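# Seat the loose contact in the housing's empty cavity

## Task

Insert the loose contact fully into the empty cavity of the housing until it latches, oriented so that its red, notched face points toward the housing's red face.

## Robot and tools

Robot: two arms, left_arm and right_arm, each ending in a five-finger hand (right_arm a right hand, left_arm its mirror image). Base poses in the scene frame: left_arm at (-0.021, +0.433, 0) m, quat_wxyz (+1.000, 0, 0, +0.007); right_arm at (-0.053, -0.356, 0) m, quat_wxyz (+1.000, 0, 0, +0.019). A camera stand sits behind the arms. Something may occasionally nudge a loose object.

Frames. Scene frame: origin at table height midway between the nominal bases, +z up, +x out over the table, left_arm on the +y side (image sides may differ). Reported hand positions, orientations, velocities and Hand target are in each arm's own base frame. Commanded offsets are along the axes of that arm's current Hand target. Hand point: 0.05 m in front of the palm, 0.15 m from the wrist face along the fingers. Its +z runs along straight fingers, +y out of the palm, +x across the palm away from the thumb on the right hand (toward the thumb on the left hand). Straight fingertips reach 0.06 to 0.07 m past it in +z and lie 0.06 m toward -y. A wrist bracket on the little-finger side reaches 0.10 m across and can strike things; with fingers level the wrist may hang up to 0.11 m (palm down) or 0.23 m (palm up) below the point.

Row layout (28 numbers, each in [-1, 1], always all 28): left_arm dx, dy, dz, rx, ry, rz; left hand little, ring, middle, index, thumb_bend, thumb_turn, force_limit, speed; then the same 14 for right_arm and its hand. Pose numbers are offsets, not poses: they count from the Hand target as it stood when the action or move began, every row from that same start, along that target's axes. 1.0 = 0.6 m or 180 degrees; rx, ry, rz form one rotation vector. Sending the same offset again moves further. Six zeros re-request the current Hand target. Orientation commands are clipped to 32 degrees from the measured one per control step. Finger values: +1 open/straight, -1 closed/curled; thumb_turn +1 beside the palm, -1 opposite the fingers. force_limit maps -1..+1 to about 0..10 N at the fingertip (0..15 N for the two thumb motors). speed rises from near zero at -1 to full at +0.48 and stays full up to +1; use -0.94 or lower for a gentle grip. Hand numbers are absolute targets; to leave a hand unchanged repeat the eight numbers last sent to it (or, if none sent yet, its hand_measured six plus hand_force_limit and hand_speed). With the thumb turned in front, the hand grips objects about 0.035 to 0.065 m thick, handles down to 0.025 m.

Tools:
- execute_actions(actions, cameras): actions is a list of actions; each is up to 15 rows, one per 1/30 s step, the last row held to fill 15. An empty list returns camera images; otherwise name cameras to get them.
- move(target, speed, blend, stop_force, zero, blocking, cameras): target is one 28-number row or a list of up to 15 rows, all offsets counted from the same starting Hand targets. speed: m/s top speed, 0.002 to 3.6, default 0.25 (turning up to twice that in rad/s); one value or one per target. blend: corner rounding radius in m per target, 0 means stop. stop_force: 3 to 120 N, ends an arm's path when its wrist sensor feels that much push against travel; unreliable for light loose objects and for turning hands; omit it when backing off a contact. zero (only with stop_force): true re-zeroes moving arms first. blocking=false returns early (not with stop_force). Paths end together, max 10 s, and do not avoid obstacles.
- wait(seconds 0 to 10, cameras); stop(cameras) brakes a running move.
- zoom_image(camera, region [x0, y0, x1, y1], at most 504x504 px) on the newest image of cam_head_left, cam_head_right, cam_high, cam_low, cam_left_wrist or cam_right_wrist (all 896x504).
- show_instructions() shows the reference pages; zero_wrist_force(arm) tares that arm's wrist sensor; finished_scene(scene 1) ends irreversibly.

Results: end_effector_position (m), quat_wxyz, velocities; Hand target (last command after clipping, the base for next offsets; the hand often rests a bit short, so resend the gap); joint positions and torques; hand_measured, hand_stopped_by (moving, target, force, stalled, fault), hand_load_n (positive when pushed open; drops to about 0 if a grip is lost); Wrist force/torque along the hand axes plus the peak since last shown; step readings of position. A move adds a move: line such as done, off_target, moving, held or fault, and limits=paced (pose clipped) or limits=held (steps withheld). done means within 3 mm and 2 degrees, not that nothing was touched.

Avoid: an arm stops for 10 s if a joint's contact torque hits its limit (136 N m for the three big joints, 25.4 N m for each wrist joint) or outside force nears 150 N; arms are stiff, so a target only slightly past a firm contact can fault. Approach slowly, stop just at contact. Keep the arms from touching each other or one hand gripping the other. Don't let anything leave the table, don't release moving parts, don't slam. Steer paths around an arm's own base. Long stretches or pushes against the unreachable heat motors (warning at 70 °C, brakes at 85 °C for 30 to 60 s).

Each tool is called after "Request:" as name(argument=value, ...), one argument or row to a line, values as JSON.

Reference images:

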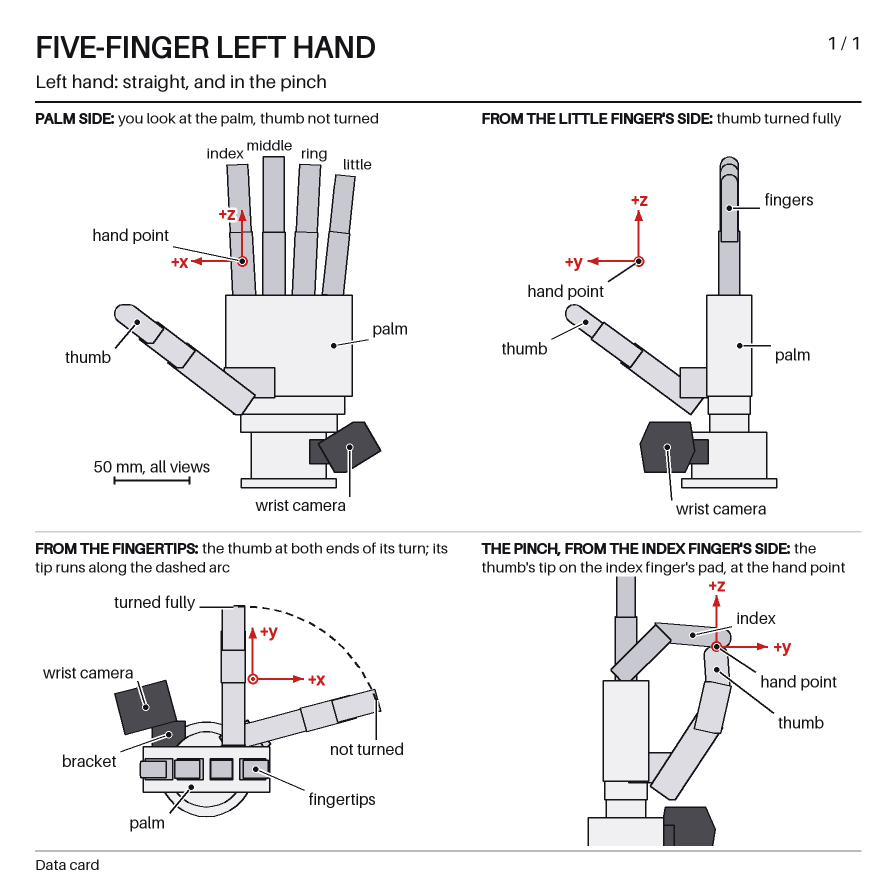

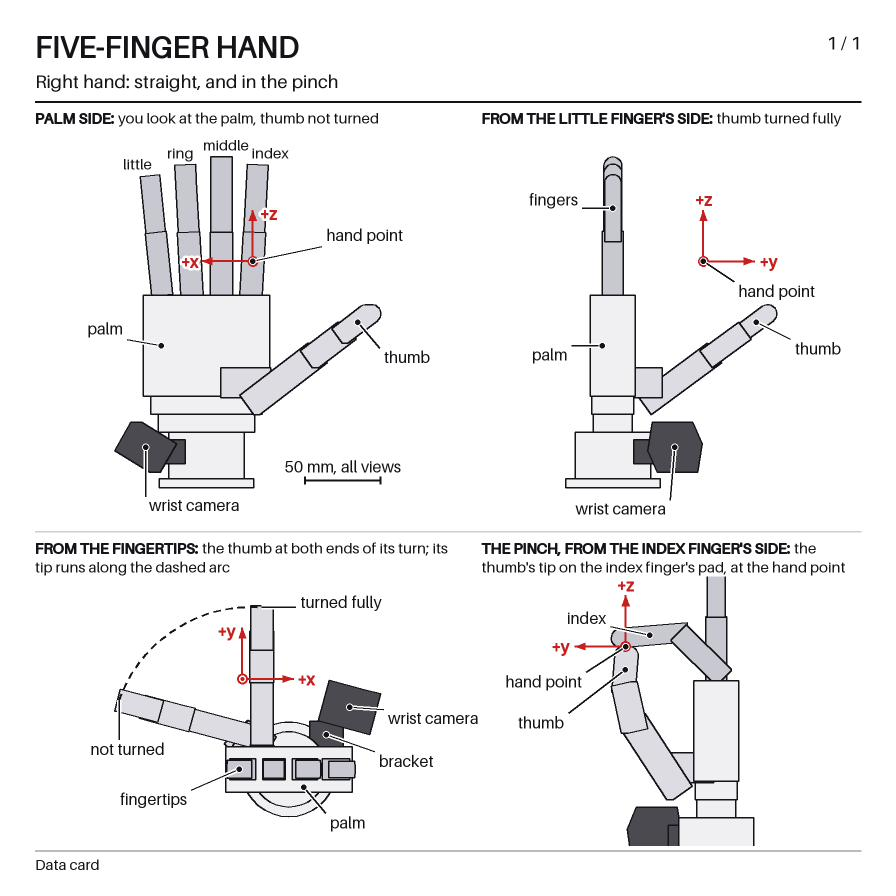

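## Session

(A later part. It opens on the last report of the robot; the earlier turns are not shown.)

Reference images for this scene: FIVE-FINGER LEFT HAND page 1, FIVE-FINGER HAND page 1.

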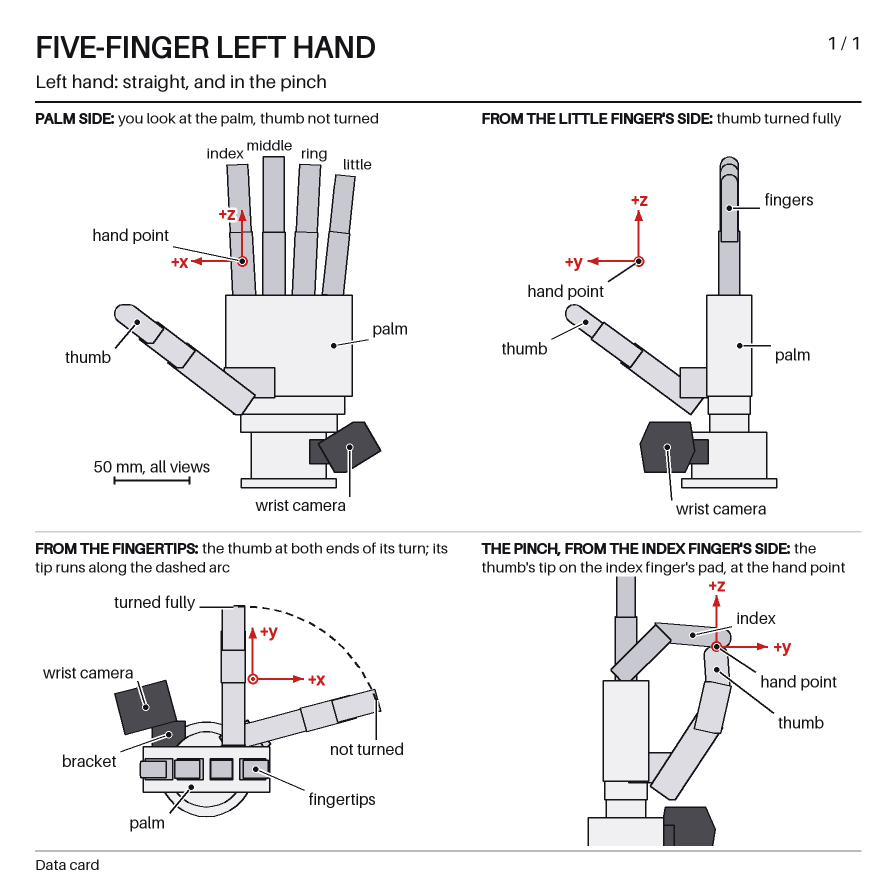

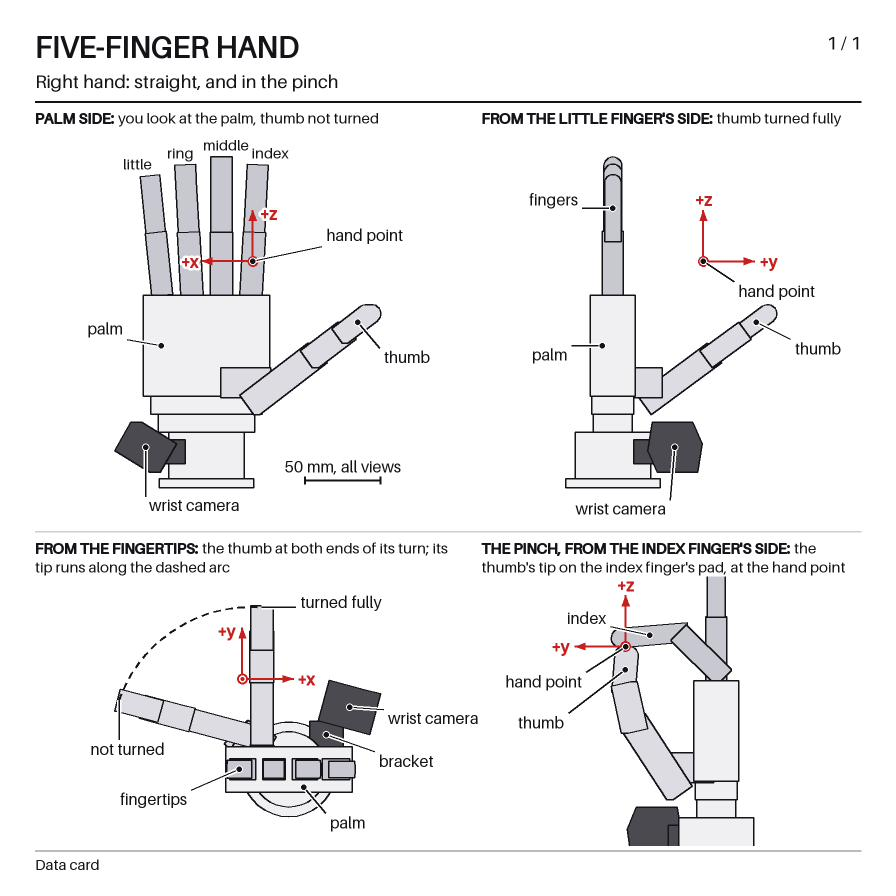

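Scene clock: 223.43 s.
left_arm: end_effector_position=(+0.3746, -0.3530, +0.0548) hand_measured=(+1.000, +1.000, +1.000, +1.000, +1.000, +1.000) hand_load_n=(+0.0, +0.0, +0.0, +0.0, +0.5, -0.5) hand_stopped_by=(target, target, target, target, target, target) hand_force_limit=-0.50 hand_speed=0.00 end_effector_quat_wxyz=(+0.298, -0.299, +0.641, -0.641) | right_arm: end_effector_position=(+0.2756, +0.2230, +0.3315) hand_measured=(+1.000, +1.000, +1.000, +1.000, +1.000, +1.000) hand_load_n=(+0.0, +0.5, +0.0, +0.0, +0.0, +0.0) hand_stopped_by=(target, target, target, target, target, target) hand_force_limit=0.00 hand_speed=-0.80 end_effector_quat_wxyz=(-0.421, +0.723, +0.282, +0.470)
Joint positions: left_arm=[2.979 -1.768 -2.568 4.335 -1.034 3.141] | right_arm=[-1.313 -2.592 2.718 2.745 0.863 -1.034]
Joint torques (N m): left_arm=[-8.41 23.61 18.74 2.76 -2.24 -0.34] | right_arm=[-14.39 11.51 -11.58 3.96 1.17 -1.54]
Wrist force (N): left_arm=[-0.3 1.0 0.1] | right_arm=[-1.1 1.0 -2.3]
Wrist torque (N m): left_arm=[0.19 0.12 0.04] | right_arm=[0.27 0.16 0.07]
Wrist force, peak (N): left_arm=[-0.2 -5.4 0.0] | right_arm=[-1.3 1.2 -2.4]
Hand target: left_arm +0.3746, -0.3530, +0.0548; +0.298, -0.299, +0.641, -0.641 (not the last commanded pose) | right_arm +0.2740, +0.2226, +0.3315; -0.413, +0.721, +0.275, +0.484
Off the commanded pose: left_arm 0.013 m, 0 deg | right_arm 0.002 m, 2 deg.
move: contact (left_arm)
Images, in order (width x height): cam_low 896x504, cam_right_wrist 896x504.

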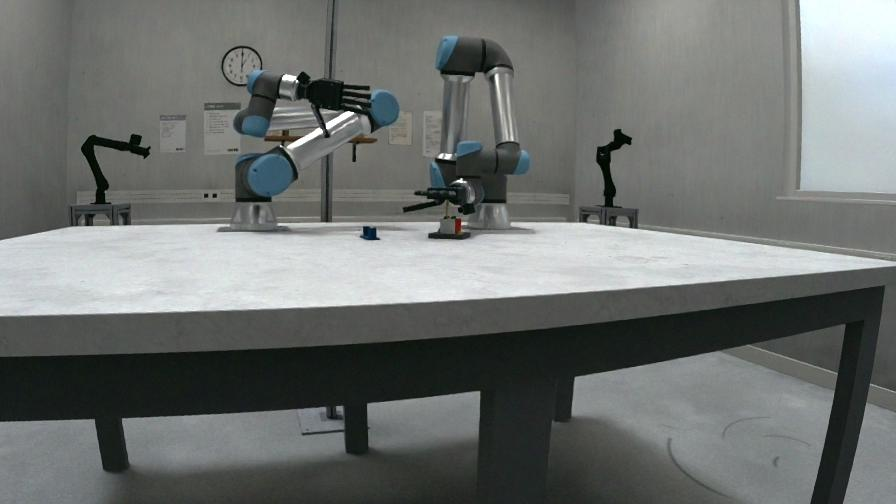

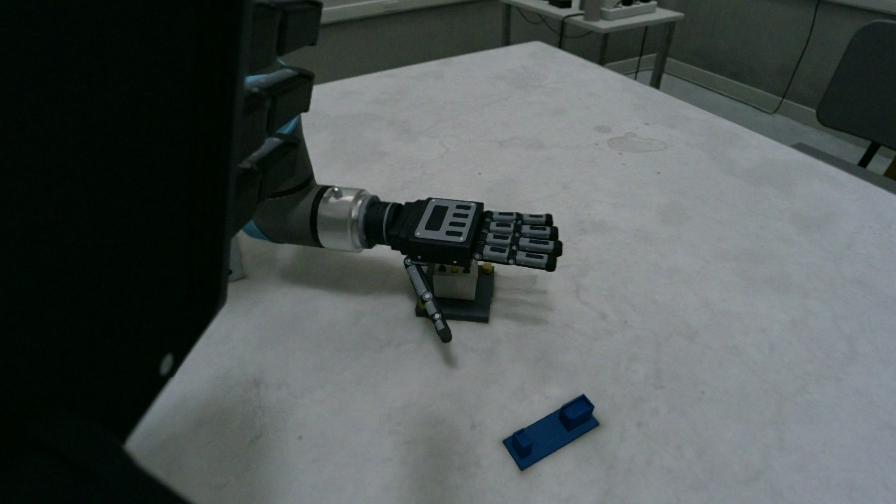

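Request:
move(
  target=[0,0.05,0,0,0,0,1,1,1,1,1,1,-0.5,0.0,0,0,0,0,0,0,1,1,1,1,1,1,0,-0.8],
  speed=0.01,
  stop_force=12,
  cameras=["cam_right_wrist", "cam_low"],
)

Request:
zoom_image(
  camera="cam_right_wrist",
  region=[380, 160, 530, 330],
)

Request:
zoom_image(
  camera="cam_low",
  region=[400, 150, 520, 250],
)

Scene clock: 225.80 s.
left_arm: end_effector_position=(+0.3748, -0.3531, +0.0534) hand_measured=(+1.000, +1.000, +1.000, +1.000, +1.000, +1.000) hand_load_n=(+0.0, +0.0, +0.0, +0.0, +0.0, -0.5) hand_stopped_by=(target, target, target, target, target, target) hand_force_limit=-0.50 hand_speed=0.00 end_effector_quat_wxyz=(+0.299, -0.298, +0.641, -0.641) | right_arm: end_effector_position=(+0.2756, +0.2230, +0.3315) hand_measured=(+1.000, +1.000, +1.000, +1.000, +1.000, +1.000) hand_load_n=(+0.0, +0.0, +0.0, +0.0, +0.0, +0.0) hand_stopped_by=(target, target, target, target, target, target) hand_force_limit=0.00 hand_speed=-0.80 end_effector_quat_wxyz=(-0.421, +0.723, +0.282, +0.470)
Joint positions: left_arm=[2.979 -1.774 -2.568 4.343 -1.034 3.141] | right_arm=[-1.313 -2.592 2.718 2.745 0.863 -1.034]
Joint torques (N m): left_arm=[-4.91 17.74 18.35 3.22 -2 0.17] | right_arm=[-13.8 12.24 -12.16 3.73 1.01 -1.61]
Wrist force (N): left_arm=[-0.2 0.9 0.0] | right_arm=[-1.0 1.0 -2.3]
Wrist torque (N m): left_arm=[0.19 0.10 0.05] | right_arm=[0.26 0.15 0.07]
Wrist force, peak (N): left_arm=[2.0 -11.1 0.7] | right_arm=[-1.2 0.9 -2.7]
Hand target: left_arm +0.3748, -0.3531, +0.0534; +0.299, -0.298, +0.641, -0.641 (not the last commanded pose) | right_arm +0.2740, +0.2226, +0.3315; -0.413, +0.721, +0.275, +0.484
Off the commanded pose: left_arm 0.029 m, 0 deg | right_arm 0.002 m, 2 deg.
move: contact (left_arm)
Images, in order (width x height): cam_low 896x504, cam_right_wrist 896x504.

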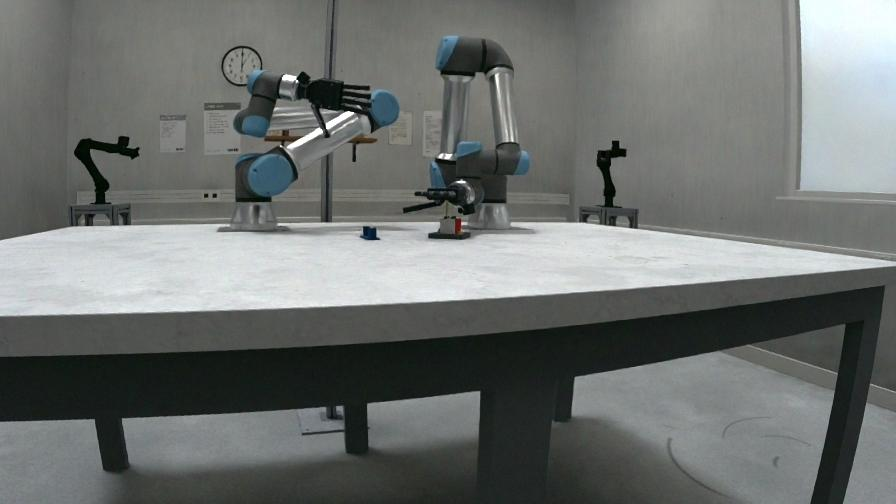

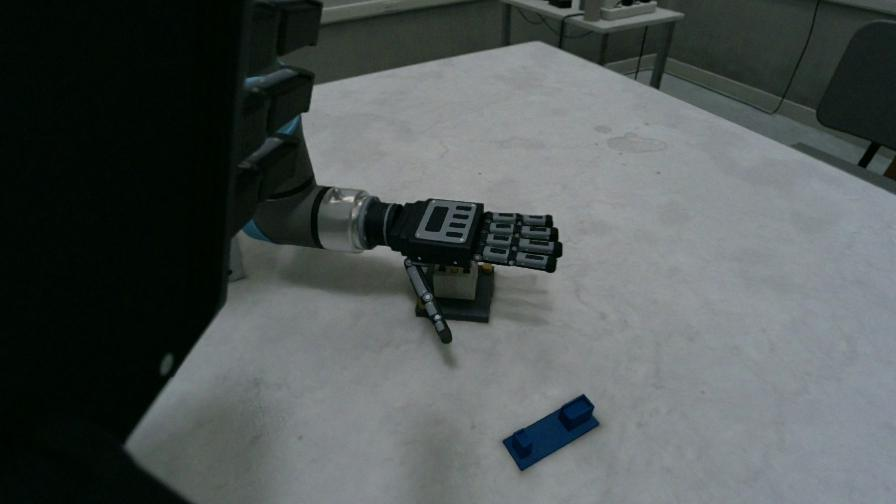

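Scaled by 2.965.

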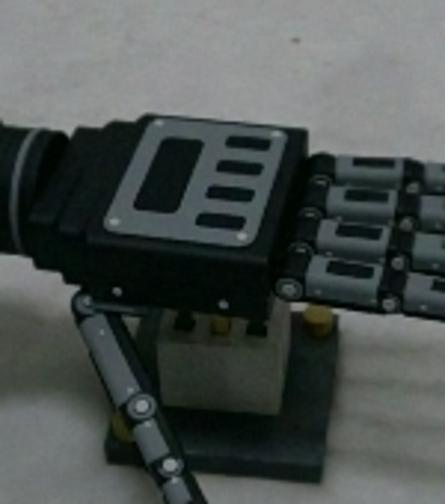

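Scaled by 4.200.

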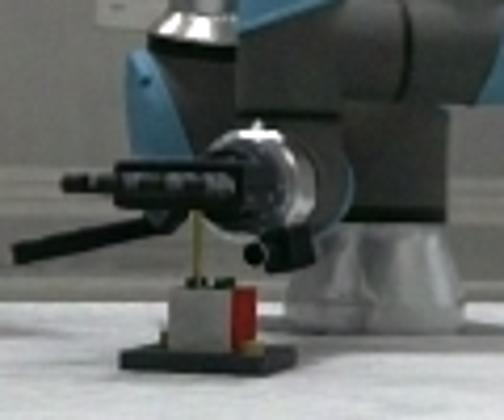

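Request:
move(
  target=[0,-0.1667,0,0,0,0,1,1,1,1,1,1,-0.5,0.0,0,0,0,0,0,0,1,1,1,1,1,1,0,-0.8],
  speed=0.15,
  cameras=["cam_right_wrist", "cam_left_wrist"],
)

Request:
zoom_image(
  camera="cam_right_wrist",
  region=[420, 210, 500, 310],
)

Scene clock: 229.10 s.
left_arm: end_effector_position=(+0.3748, -0.3531, +0.1534) hand_measured=(+1.000, +1.000, +1.000, +1.000, +1.000, +1.000) hand_load_n=(+0.0, +0.0, +0.0, +0.0, +0.0, +0.0) hand_stopped_by=(target, target, target, target, target, target) hand_force_limit=-0.50 hand_speed=0.00 end_effector_quat_wxyz=(+0.299, -0.298, +0.641, -0.641) | right_arm: end_effector_position=(+0.2756, +0.2230, +0.3315) hand_measured=(+1.000, +1.000, +1.000, +1.000, +1.000, +1.000) hand_load_n=(+0.0, -0.5, +0.0, +0.0, +0.0, +0.0) hand_stopped_by=(target, target, target, target, target, target) hand_force_limit=0.00 hand_speed=-0.80 end_effector_quat_wxyz=(-0.421, +0.723, +0.282, +0.470)
Joint positions: left_arm=[2.979 -1.438 -2.465 3.904 -1.034 3.142] | right_arm=[-1.313 -2.592 2.718 2.745 0.863 -1.034]
Joint torques (N m): left_arm=[13.7 18.35 9.22 -0.53 1.74 -1.17] | right_arm=[-14.29 11.23 -12.48 3.87 1.16 -1.39]
Wrist force (N): left_arm=[0.0 0.8 0.1] | right_arm=[-0.9 0.6 -2.1]
Wrist torque (N m): left_arm=[0.18 0.08 -0.06] | right_arm=[0.20 0.13 0.07]
Wrist force, peak (N): left_arm=[-0.1 2.1 0.0] | right_arm=[-1.2 1.1 -2.6]
Hand target: left_arm +0.3747, -0.3531, +0.1534; +0.299, -0.298, +0.641, -0.641 | right_arm +0.2740, +0.2226, +0.3315; -0.413, +0.721, +0.275, +0.484
Off the commanded pose: left_arm 0.000 m, 0 deg | right_arm 0.002 m, 2 deg.
move: done
Images, in order (width x height): cam_left_wrist 896x504, cam_right_wrist 896x504.

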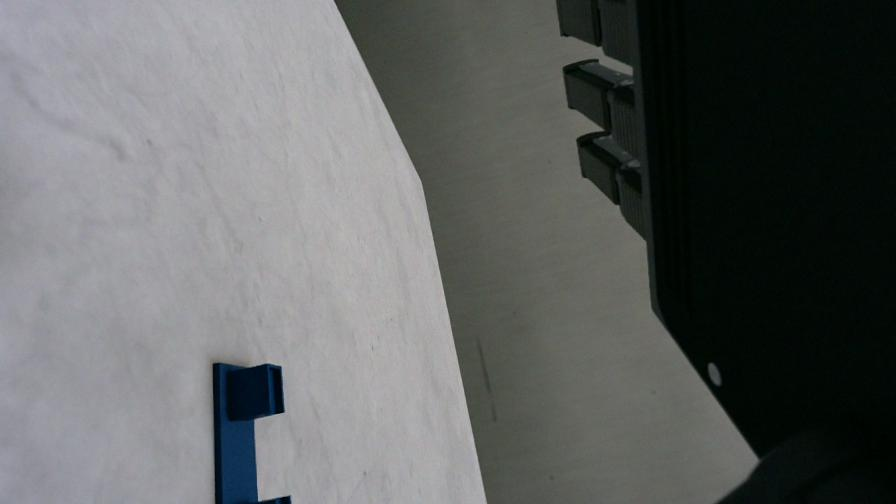

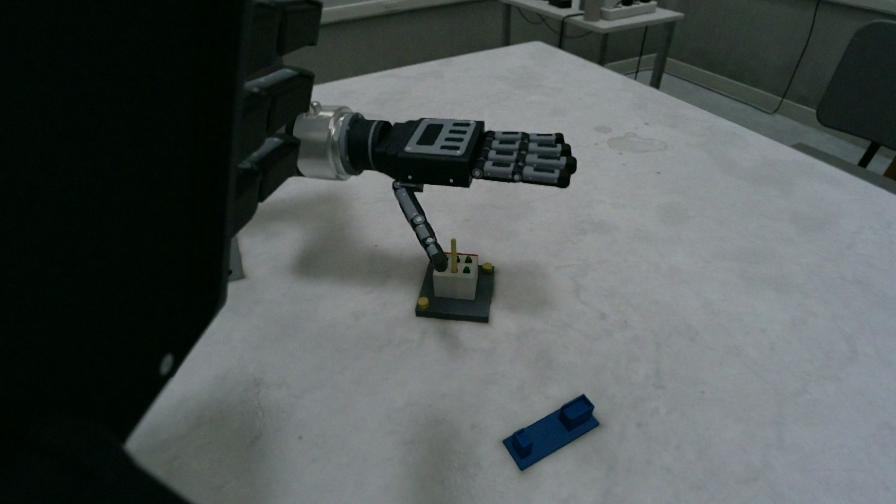

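Scaled by 5.040.

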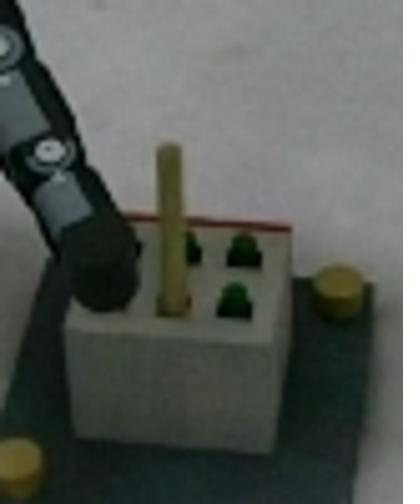

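Request:
move(
  target=[
    [0,-0.0833,0,0,0,0,1,1,1,1,1,1,-0.5,0.0,0,0,0,0,0,0,1,1,1,1,1,1,0,-0.8],
    [-0.1567,-0.031,-0.0672,-0.5,0,0,1,1,1,1,1,1,-0.5,0.0,0,0,0,0,0,0,1,1,1,1,1,1,0,-0.8],
  ],
  speed=0.25,
  blend=[0.02, 0],
  cameras=["cam_right_wrist", "cam_left_wrist", "cam_head_left"],
)

Scene clock: 235.03 s.
left_arm: end_effector_position=(+0.4043, -0.2552, +0.1720) hand_measured=(+1.000, +1.000, +1.000, +1.000, +1.000, +1.000) hand_load_n=(+0.0, +0.0, +0.0, +0.0, +0.0, +0.0) hand_stopped_by=(target, target, target, target, target, target) hand_force_limit=-0.50 hand_speed=0.00 end_effector_quat_wxyz=(+0.000, -0.422, +0.907, +0.000) | right_arm: end_effector_position=(+0.2756, +0.2230, +0.3315) hand_measured=(+1.000, +1.000, +1.000, +1.000, +1.000, +1.000) hand_load_n=(+0.0, +0.0, +0.0, +0.0, +0.0, +0.0) hand_stopped_by=(target, target, target, target, target, target) hand_force_limit=0.00 hand_speed=-0.80 end_effector_quat_wxyz=(-0.421, +0.723, +0.282, +0.470)
Joint positions: left_arm=[2.868 -2.18 -1.189 1.8 -1.571 3.567] | right_arm=[-1.313 -2.592 2.718 2.745 0.863 -1.034]
Joint torques (N m): left_arm=[11.76 39.97 19.37 -3.83 1.15 1.91] | right_arm=[-13.26 12.72 -12.69 3.96 1.15 -1.41]
Wrist force (N): left_arm=[0.1 -0.4 -0.4] | right_arm=[-0.9 0.7 -2.4]
Wrist torque (N m): left_arm=[-0.10 -0.03 -0.02] | right_arm=[0.24 0.14 0.07]
Wrist force, peak (N): left_arm=[-0.2 3.1 -0.3] | right_arm=[-1.1 1.0 -2.6]
Hand target: left_arm +0.4044, -0.2551, +0.1720; +0.000, -0.422, +0.907, +0.000 | right_arm +0.2740, +0.2226, +0.3315; -0.413, +0.721, +0.275, +0.484
Off the commanded pose: left_arm 0.000 m, 0 deg | right_arm 0.002 m, 2 deg.
move: done
Images, in order (width x height): cam_head_left 896x504, cam_left_wrist 896x504, cam_right_wrist 896x504.

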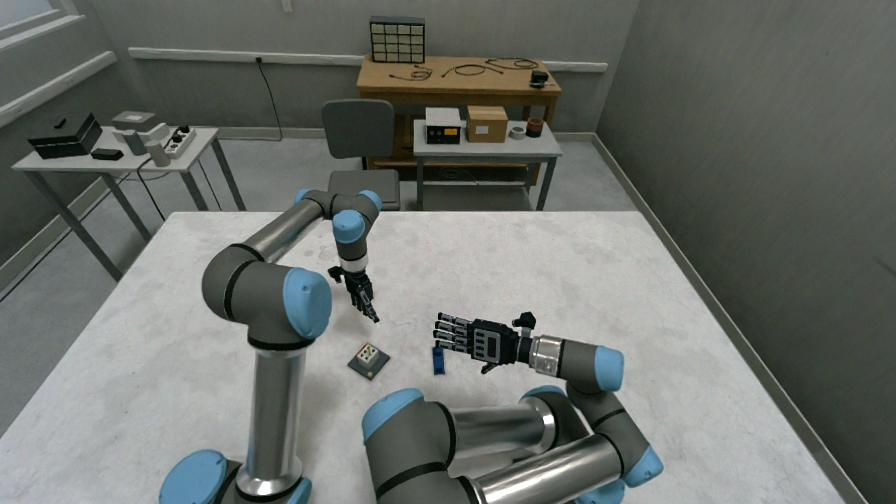

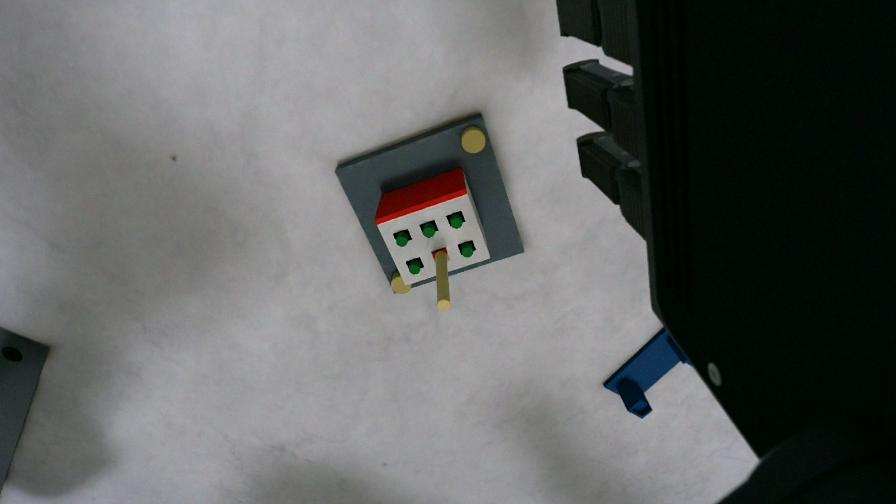

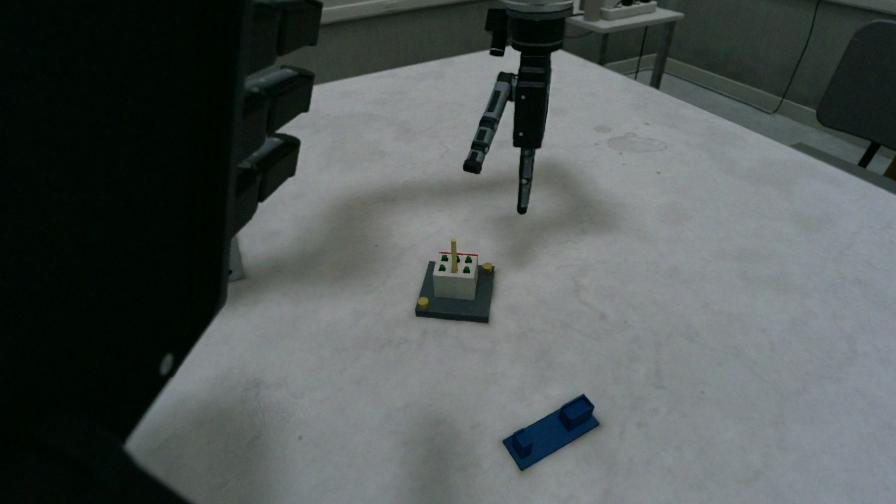

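Request:
zoom_image(
  camera="cam_left_wrist",
  region=[370, 160, 510, 320],
)

Request:
zoom_image(
  camera="cam_left_wrist",
  region=[415, 225, 475, 285],
)

Scaled by 3.150.

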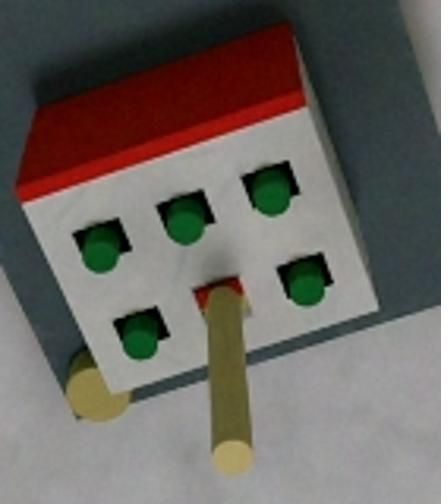

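Scaled by 8.400.

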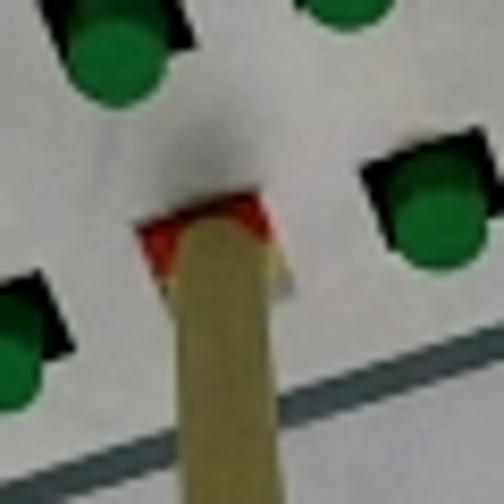

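Request:
move(
  target=[
    [0.1567,-0.0672,-0.0523,0.5,0,0,1,1,1,1,1,1,-0.5,0.0,0,0,0,0,0,0,1,1,1,1,1,1,0,-0.8],
    [0.1567,-0.0672,0.175,0.5,0,0,1,1,1,1,1,1,-0.5,0.0,0,0,0,0,0,0,1,1,1,1,1,1,0,-0.8],
  ],
  speed=0.25,
  blend=[0.02, 0],
  cameras=["cam_right_wrist", "cam_low"],
)

Request:
zoom_image(
  camera="cam_right_wrist",
  region=[380, 160, 530, 330],
)

Request:
zoom_image(
  camera="cam_low",
  region=[400, 150, 520, 250],
)

Scene clock: 241.57 s.
left_arm: end_effector_position=(+0.3747, -0.3531, +0.0670) hand_measured=(+1.000, +1.000, +1.000, +1.000, +1.000, +1.000) hand_load_n=(+0.0, +0.0, +0.0, -0.5, +0.0, +0.0) hand_stopped_by=(target, target, target, target, target, target) hand_force_limit=-0.50 hand_speed=0.00 end_effector_quat_wxyz=(+0.299, -0.298, +0.641, -0.641) | right_arm: end_effector_position=(+0.2756, +0.2230, +0.3315) hand_measured=(+1.000, +1.000, +1.000, +1.000, +1.000, +1.000) hand_load_n=(+0.0, +0.0, +0.0, +0.0, +0.0, +0.0) hand_stopped_by=(target, target, target, target, target, target) hand_force_limit=0.00 hand_speed=-0.80 end_effector_quat_wxyz=(-0.421, +0.723, +0.282, +0.470)
Joint positions: left_arm=[2.979 -1.72 -2.56 4.28 -1.035 3.141] | right_arm=[-1.313 -2.592 2.718 2.745 0.863 -1.034]
Joint torques (N m): left_arm=[-3.05 7.91 16.83 4.19 0.68 1.98] | right_arm=[-13.81 12.5 -10.71 3.82 1.11 -1.61]
Wrist force (N): left_arm=[-0.2 0.9 0.0] | right_arm=[-0.9 0.9 -1.9]
Wrist torque (N m): left_arm=[0.19 0.10 0.02] | right_arm=[0.22 0.12 0.08]
Wrist force, peak (N): left_arm=[-0.1 3.1 -0.1] | right_arm=[-1.0 1.2 -2.5]
Hand target: left_arm +0.3748, -0.3531, +0.0670; +0.299, -0.298, +0.641, -0.641 | right_arm +0.2740, +0.2226, +0.3315; -0.413, +0.721, +0.275, +0.484
Off the commanded pose: left_arm 0.000 m, 0 deg | right_arm 0.002 m, 2 deg.
move: done
Images, in order (width x height): cam_low 896x504, cam_right_wrist 896x504.

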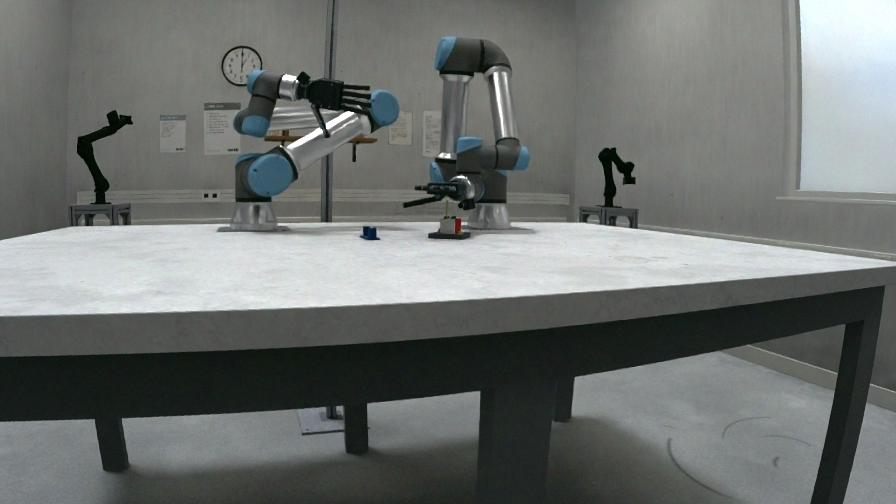

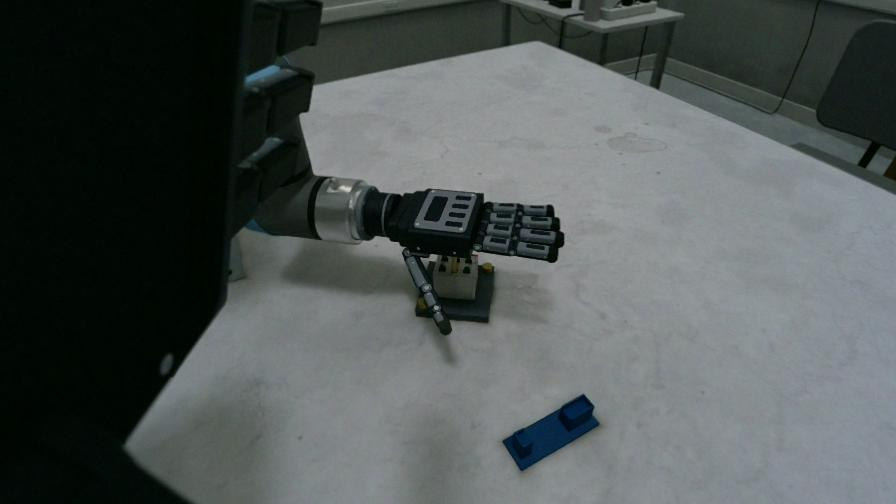

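Scaled by 2.965.

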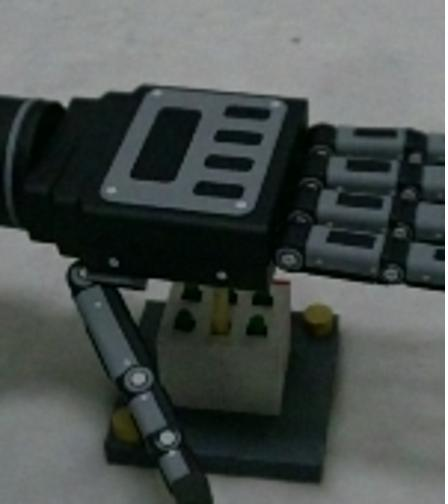

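Scaled by 4.200.

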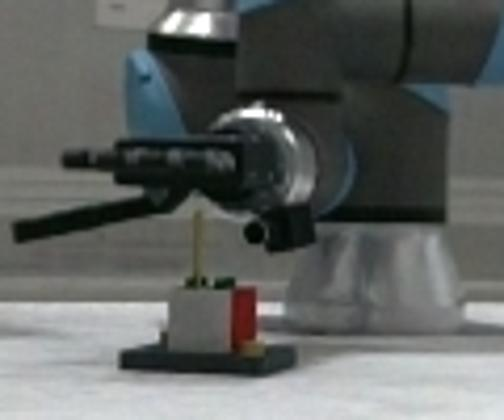

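Request:
move(
  target=[0,0.0617,0,0,0,0,1,1,1,1,1,1,-0.5,0.0,0,0,0,0,0,0,1,1,1,1,1,1,0,-0.8],
  speed=0.01,
  stop_force=25,
  cameras=["cam_right_wrist", "cam_low"],
)

Request:
zoom_image(
  camera="cam_right_wrist",
  region=[380, 160, 530, 330],
)

Request:
zoom_image(
  camera="cam_low",
  region=[400, 150, 520, 250],
)

Scene clock: 245.77 s.
left_arm: end_effector_position=(+0.3748, -0.3531, +0.0409) hand_measured=(+1.000, +1.000, +1.000, +1.000, +1.000, +1.000) hand_load_n=(+0.0, +0.0, +0.0, +0.0, +0.0, -0.5) hand_stopped_by=(target, target, target, target, target, target) hand_force_limit=-0.50 hand_speed=0.00 end_effector_quat_wxyz=(+0.299, -0.298, +0.641, -0.641) | right_arm: end_effector_position=(+0.2756, +0.2230, +0.3315) hand_measured=(+1.000, +1.000, +1.000, +1.000, +1.000, +1.000) hand_load_n=(+0.0, +0.0, +0.0, +0.0, +0.0, +0.0) hand_stopped_by=(target, target, target, target, target, target) hand_force_limit=0.00 hand_speed=-0.80 end_effector_quat_wxyz=(-0.421, +0.723, +0.282, +0.470)
Joint positions: left_arm=[2.979 -1.826 -2.574 4.401 -1.034 3.142] | right_arm=[-1.313 -2.592 2.718 2.745 0.863 -1.034]
Joint torques (N m): left_arm=[8.06 7.28 6.81 -1.9 0.97 0.97] | right_arm=[-13.56 12.11 -11.55 3.8 1.09 -1.57]
Wrist force (N): left_arm=[-0.2 -23.3 -0.3] | right_arm=[-0.8 1.0 -2.3]
Wrist torque (N m): left_arm=[-0.97 0.10 0.81] | right_arm=[0.26 0.11 0.09]
Wrist force, peak (N): left_arm=[-0.4 -35.6 -0.2] | right_arm=[-1.0 1.1 -2.5]
Hand target: left_arm +0.3749, -0.3531, +0.0409; +0.299, -0.298, +0.641, -0.641 (not the last commanded pose) | right_arm +0.2740, +0.2226, +0.3315; -0.413, +0.721, +0.275, +0.484
Off the commanded pose: left_arm 0.011 m, 0 deg | right_arm 0.002 m, 2 deg.
move: contact (left_arm)
Images, in order (width x height): cam_low 896x504, cam_right_wrist 896x504.

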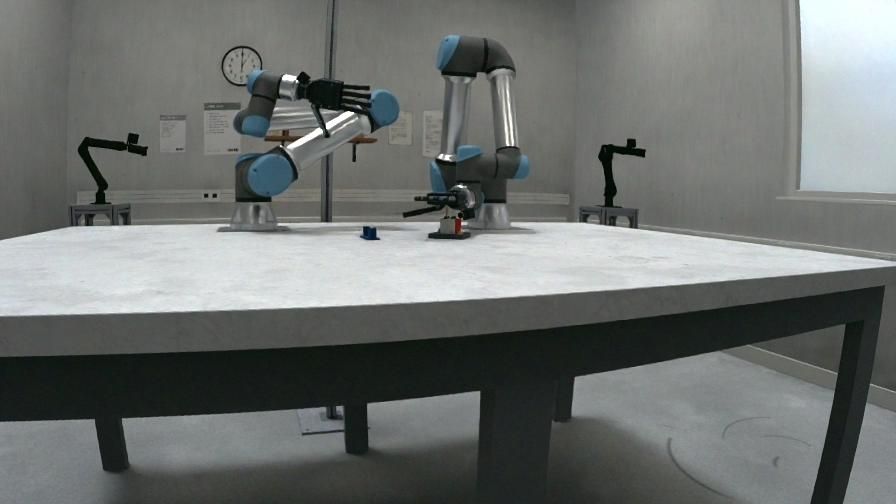

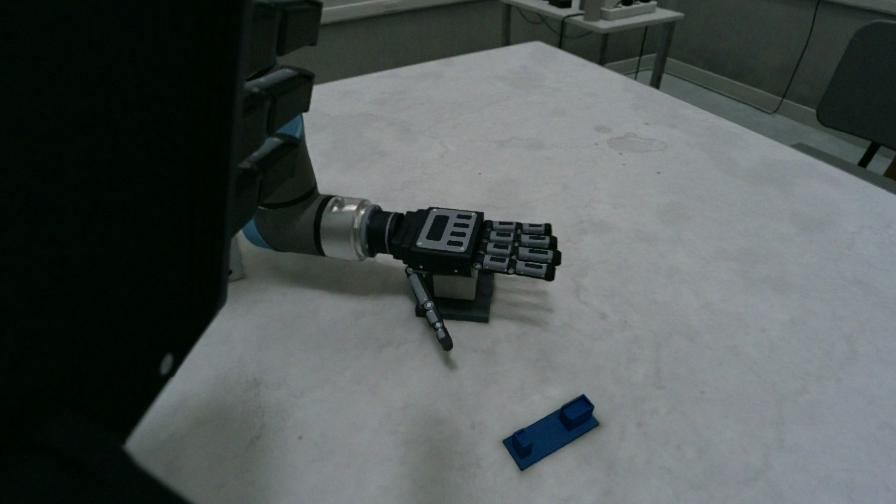

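Scaled by 2.965.

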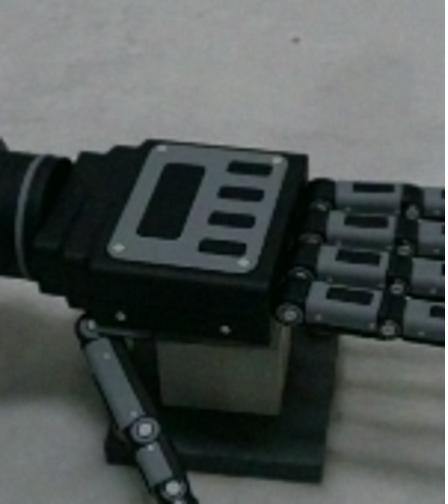

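Scaled by 4.200.

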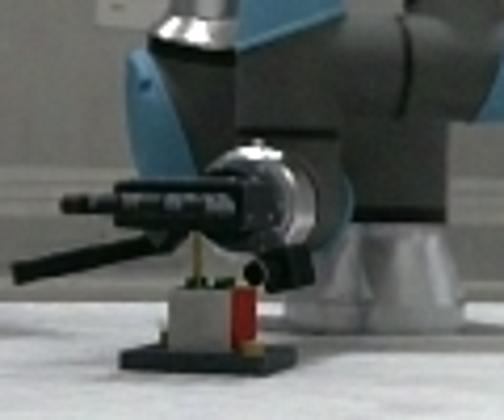

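Request:
move(
  target=[
    [0,-0.1667,0,0,0,0,1,1,1,1,1,1,-0.5,0.0,0,0,0,0,0,0,1,1,1,1,1,1,0,-0.8],
    [-0.1567,-0.2184,-0.0672,-0.5,0,0,1,1,1,1,1,1,-0.5,0.0,0,0,0,0,0,0,1,1,1,1,1,1,0,-0.8],
  ],
  speed=[0.1, 0.25],
  blend=[0.02, 0],
  cameras=["cam_right_wrist", "cam_left_wrist"],
)

Request:
zoom_image(
  camera="cam_left_wrist",
  region=[370, 160, 510, 320],
)

Request:
zoom_image(
  camera="cam_left_wrist",
  region=[415, 225, 475, 285],
)

Request:
zoom_image(
  camera="cam_right_wrist",
  region=[410, 210, 510, 330],
)

Scene clock: 251.27 s.
left_arm: end_effector_position=(+0.4044, -0.2552, +0.1719) hand_measured=(+1.000, +1.000, +1.000, +1.000, +1.000, +1.000) hand_load_n=(+0.0, +0.0, +0.0, +0.0, +0.0, +0.0) hand_stopped_by=(target, target, target, target, target, target) hand_force_limit=-0.50 hand_speed=0.00 end_effector_quat_wxyz=(+0.000, -0.422, +0.907, +0.000) | right_arm: end_effector_position=(+0.2756, +0.2230, +0.3315) hand_measured=(+1.000, +1.000, +1.000, +1.000, +1.000, +1.000) hand_load_n=(+0.0, +0.0, +0.0, +0.0, +0.0, +0.0) hand_stopped_by=(target, target, target, target, target, target) hand_force_limit=0.00 hand_speed=-0.80 end_effector_quat_wxyz=(-0.421, +0.723, +0.282, +0.470)
Joint positions: left_arm=[2.868 -2.18 -1.19 1.8 -1.571 3.567] | right_arm=[-1.313 -2.592 2.718 2.745 0.863 -1.034]
Joint torques (N m): left_arm=[11.84 41.27 20.73 -3.96 1.13 1.91] | right_arm=[-14.5 13.38 -11.3 3.84 1.21 -1.57]
Wrist force (N): left_arm=[-0.2 -0.2 -0.4] | right_arm=[-0.8 0.9 -2.2]
Wrist torque (N m): left_arm=[-0.07 0.01 -0.04] | right_arm=[0.24 0.11 0.09]
Wrist force, peak (N): left_arm=[-0.4 -23.8 -0.6] | right_arm=[-1.2 1.0 -2.6]
Hand target: left_arm +0.4044, -0.2552, +0.1719; +0.000, -0.422, +0.907, +0.000 | right_arm +0.2740, +0.2226, +0.3315; -0.413, +0.721, +0.275, +0.484
Off the commanded pose: left_arm 0.000 m, 0 deg | right_arm 0.002 m, 2 deg.
move: done
Images, in order (width x height): cam_left_wrist 896x504, cam_right_wrist 896x504.

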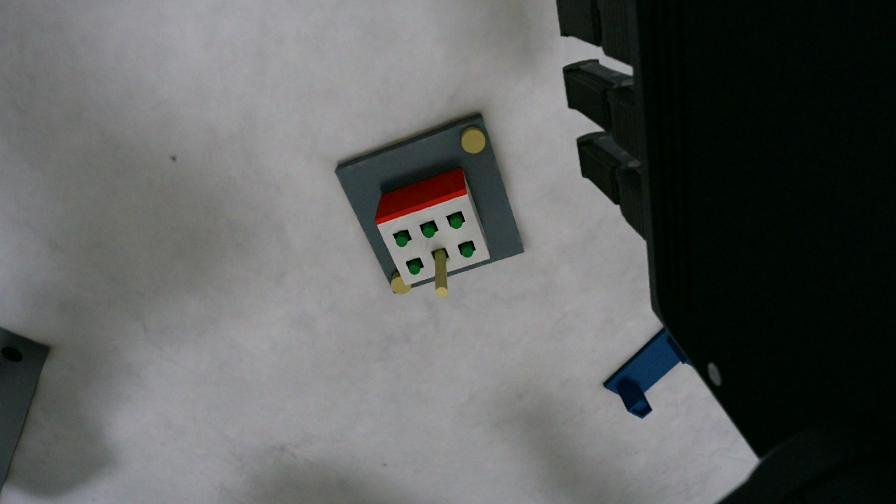

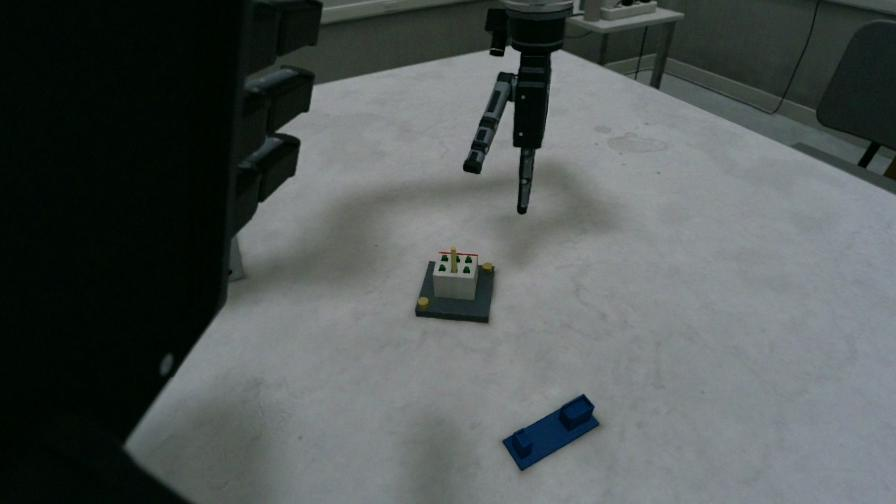

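Scaled by 3.150.

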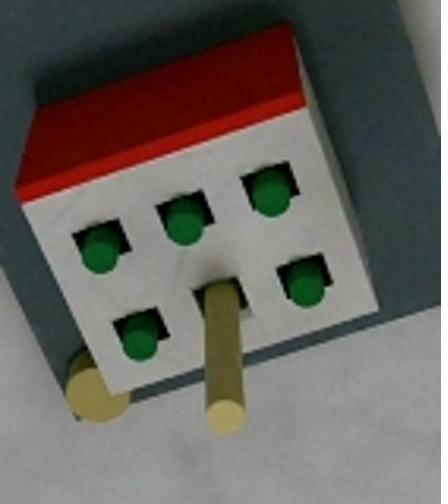

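Scaled by 8.400.

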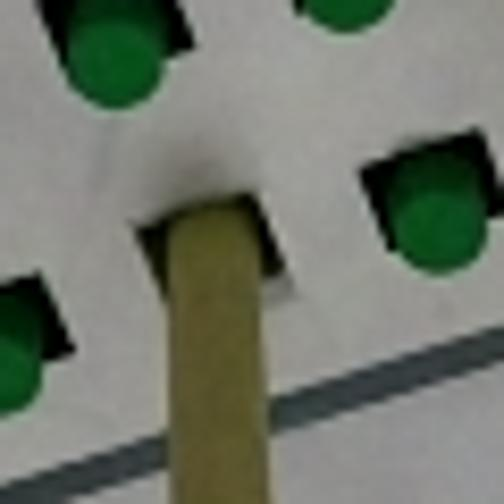

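Scaled by 4.200.

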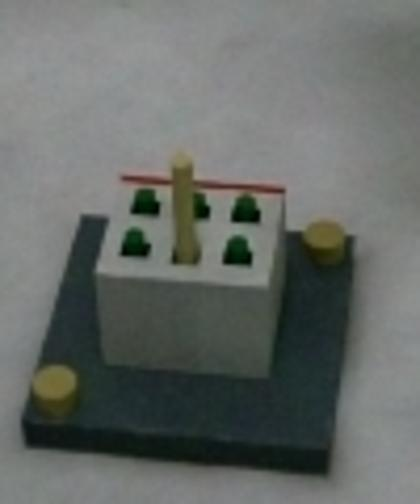

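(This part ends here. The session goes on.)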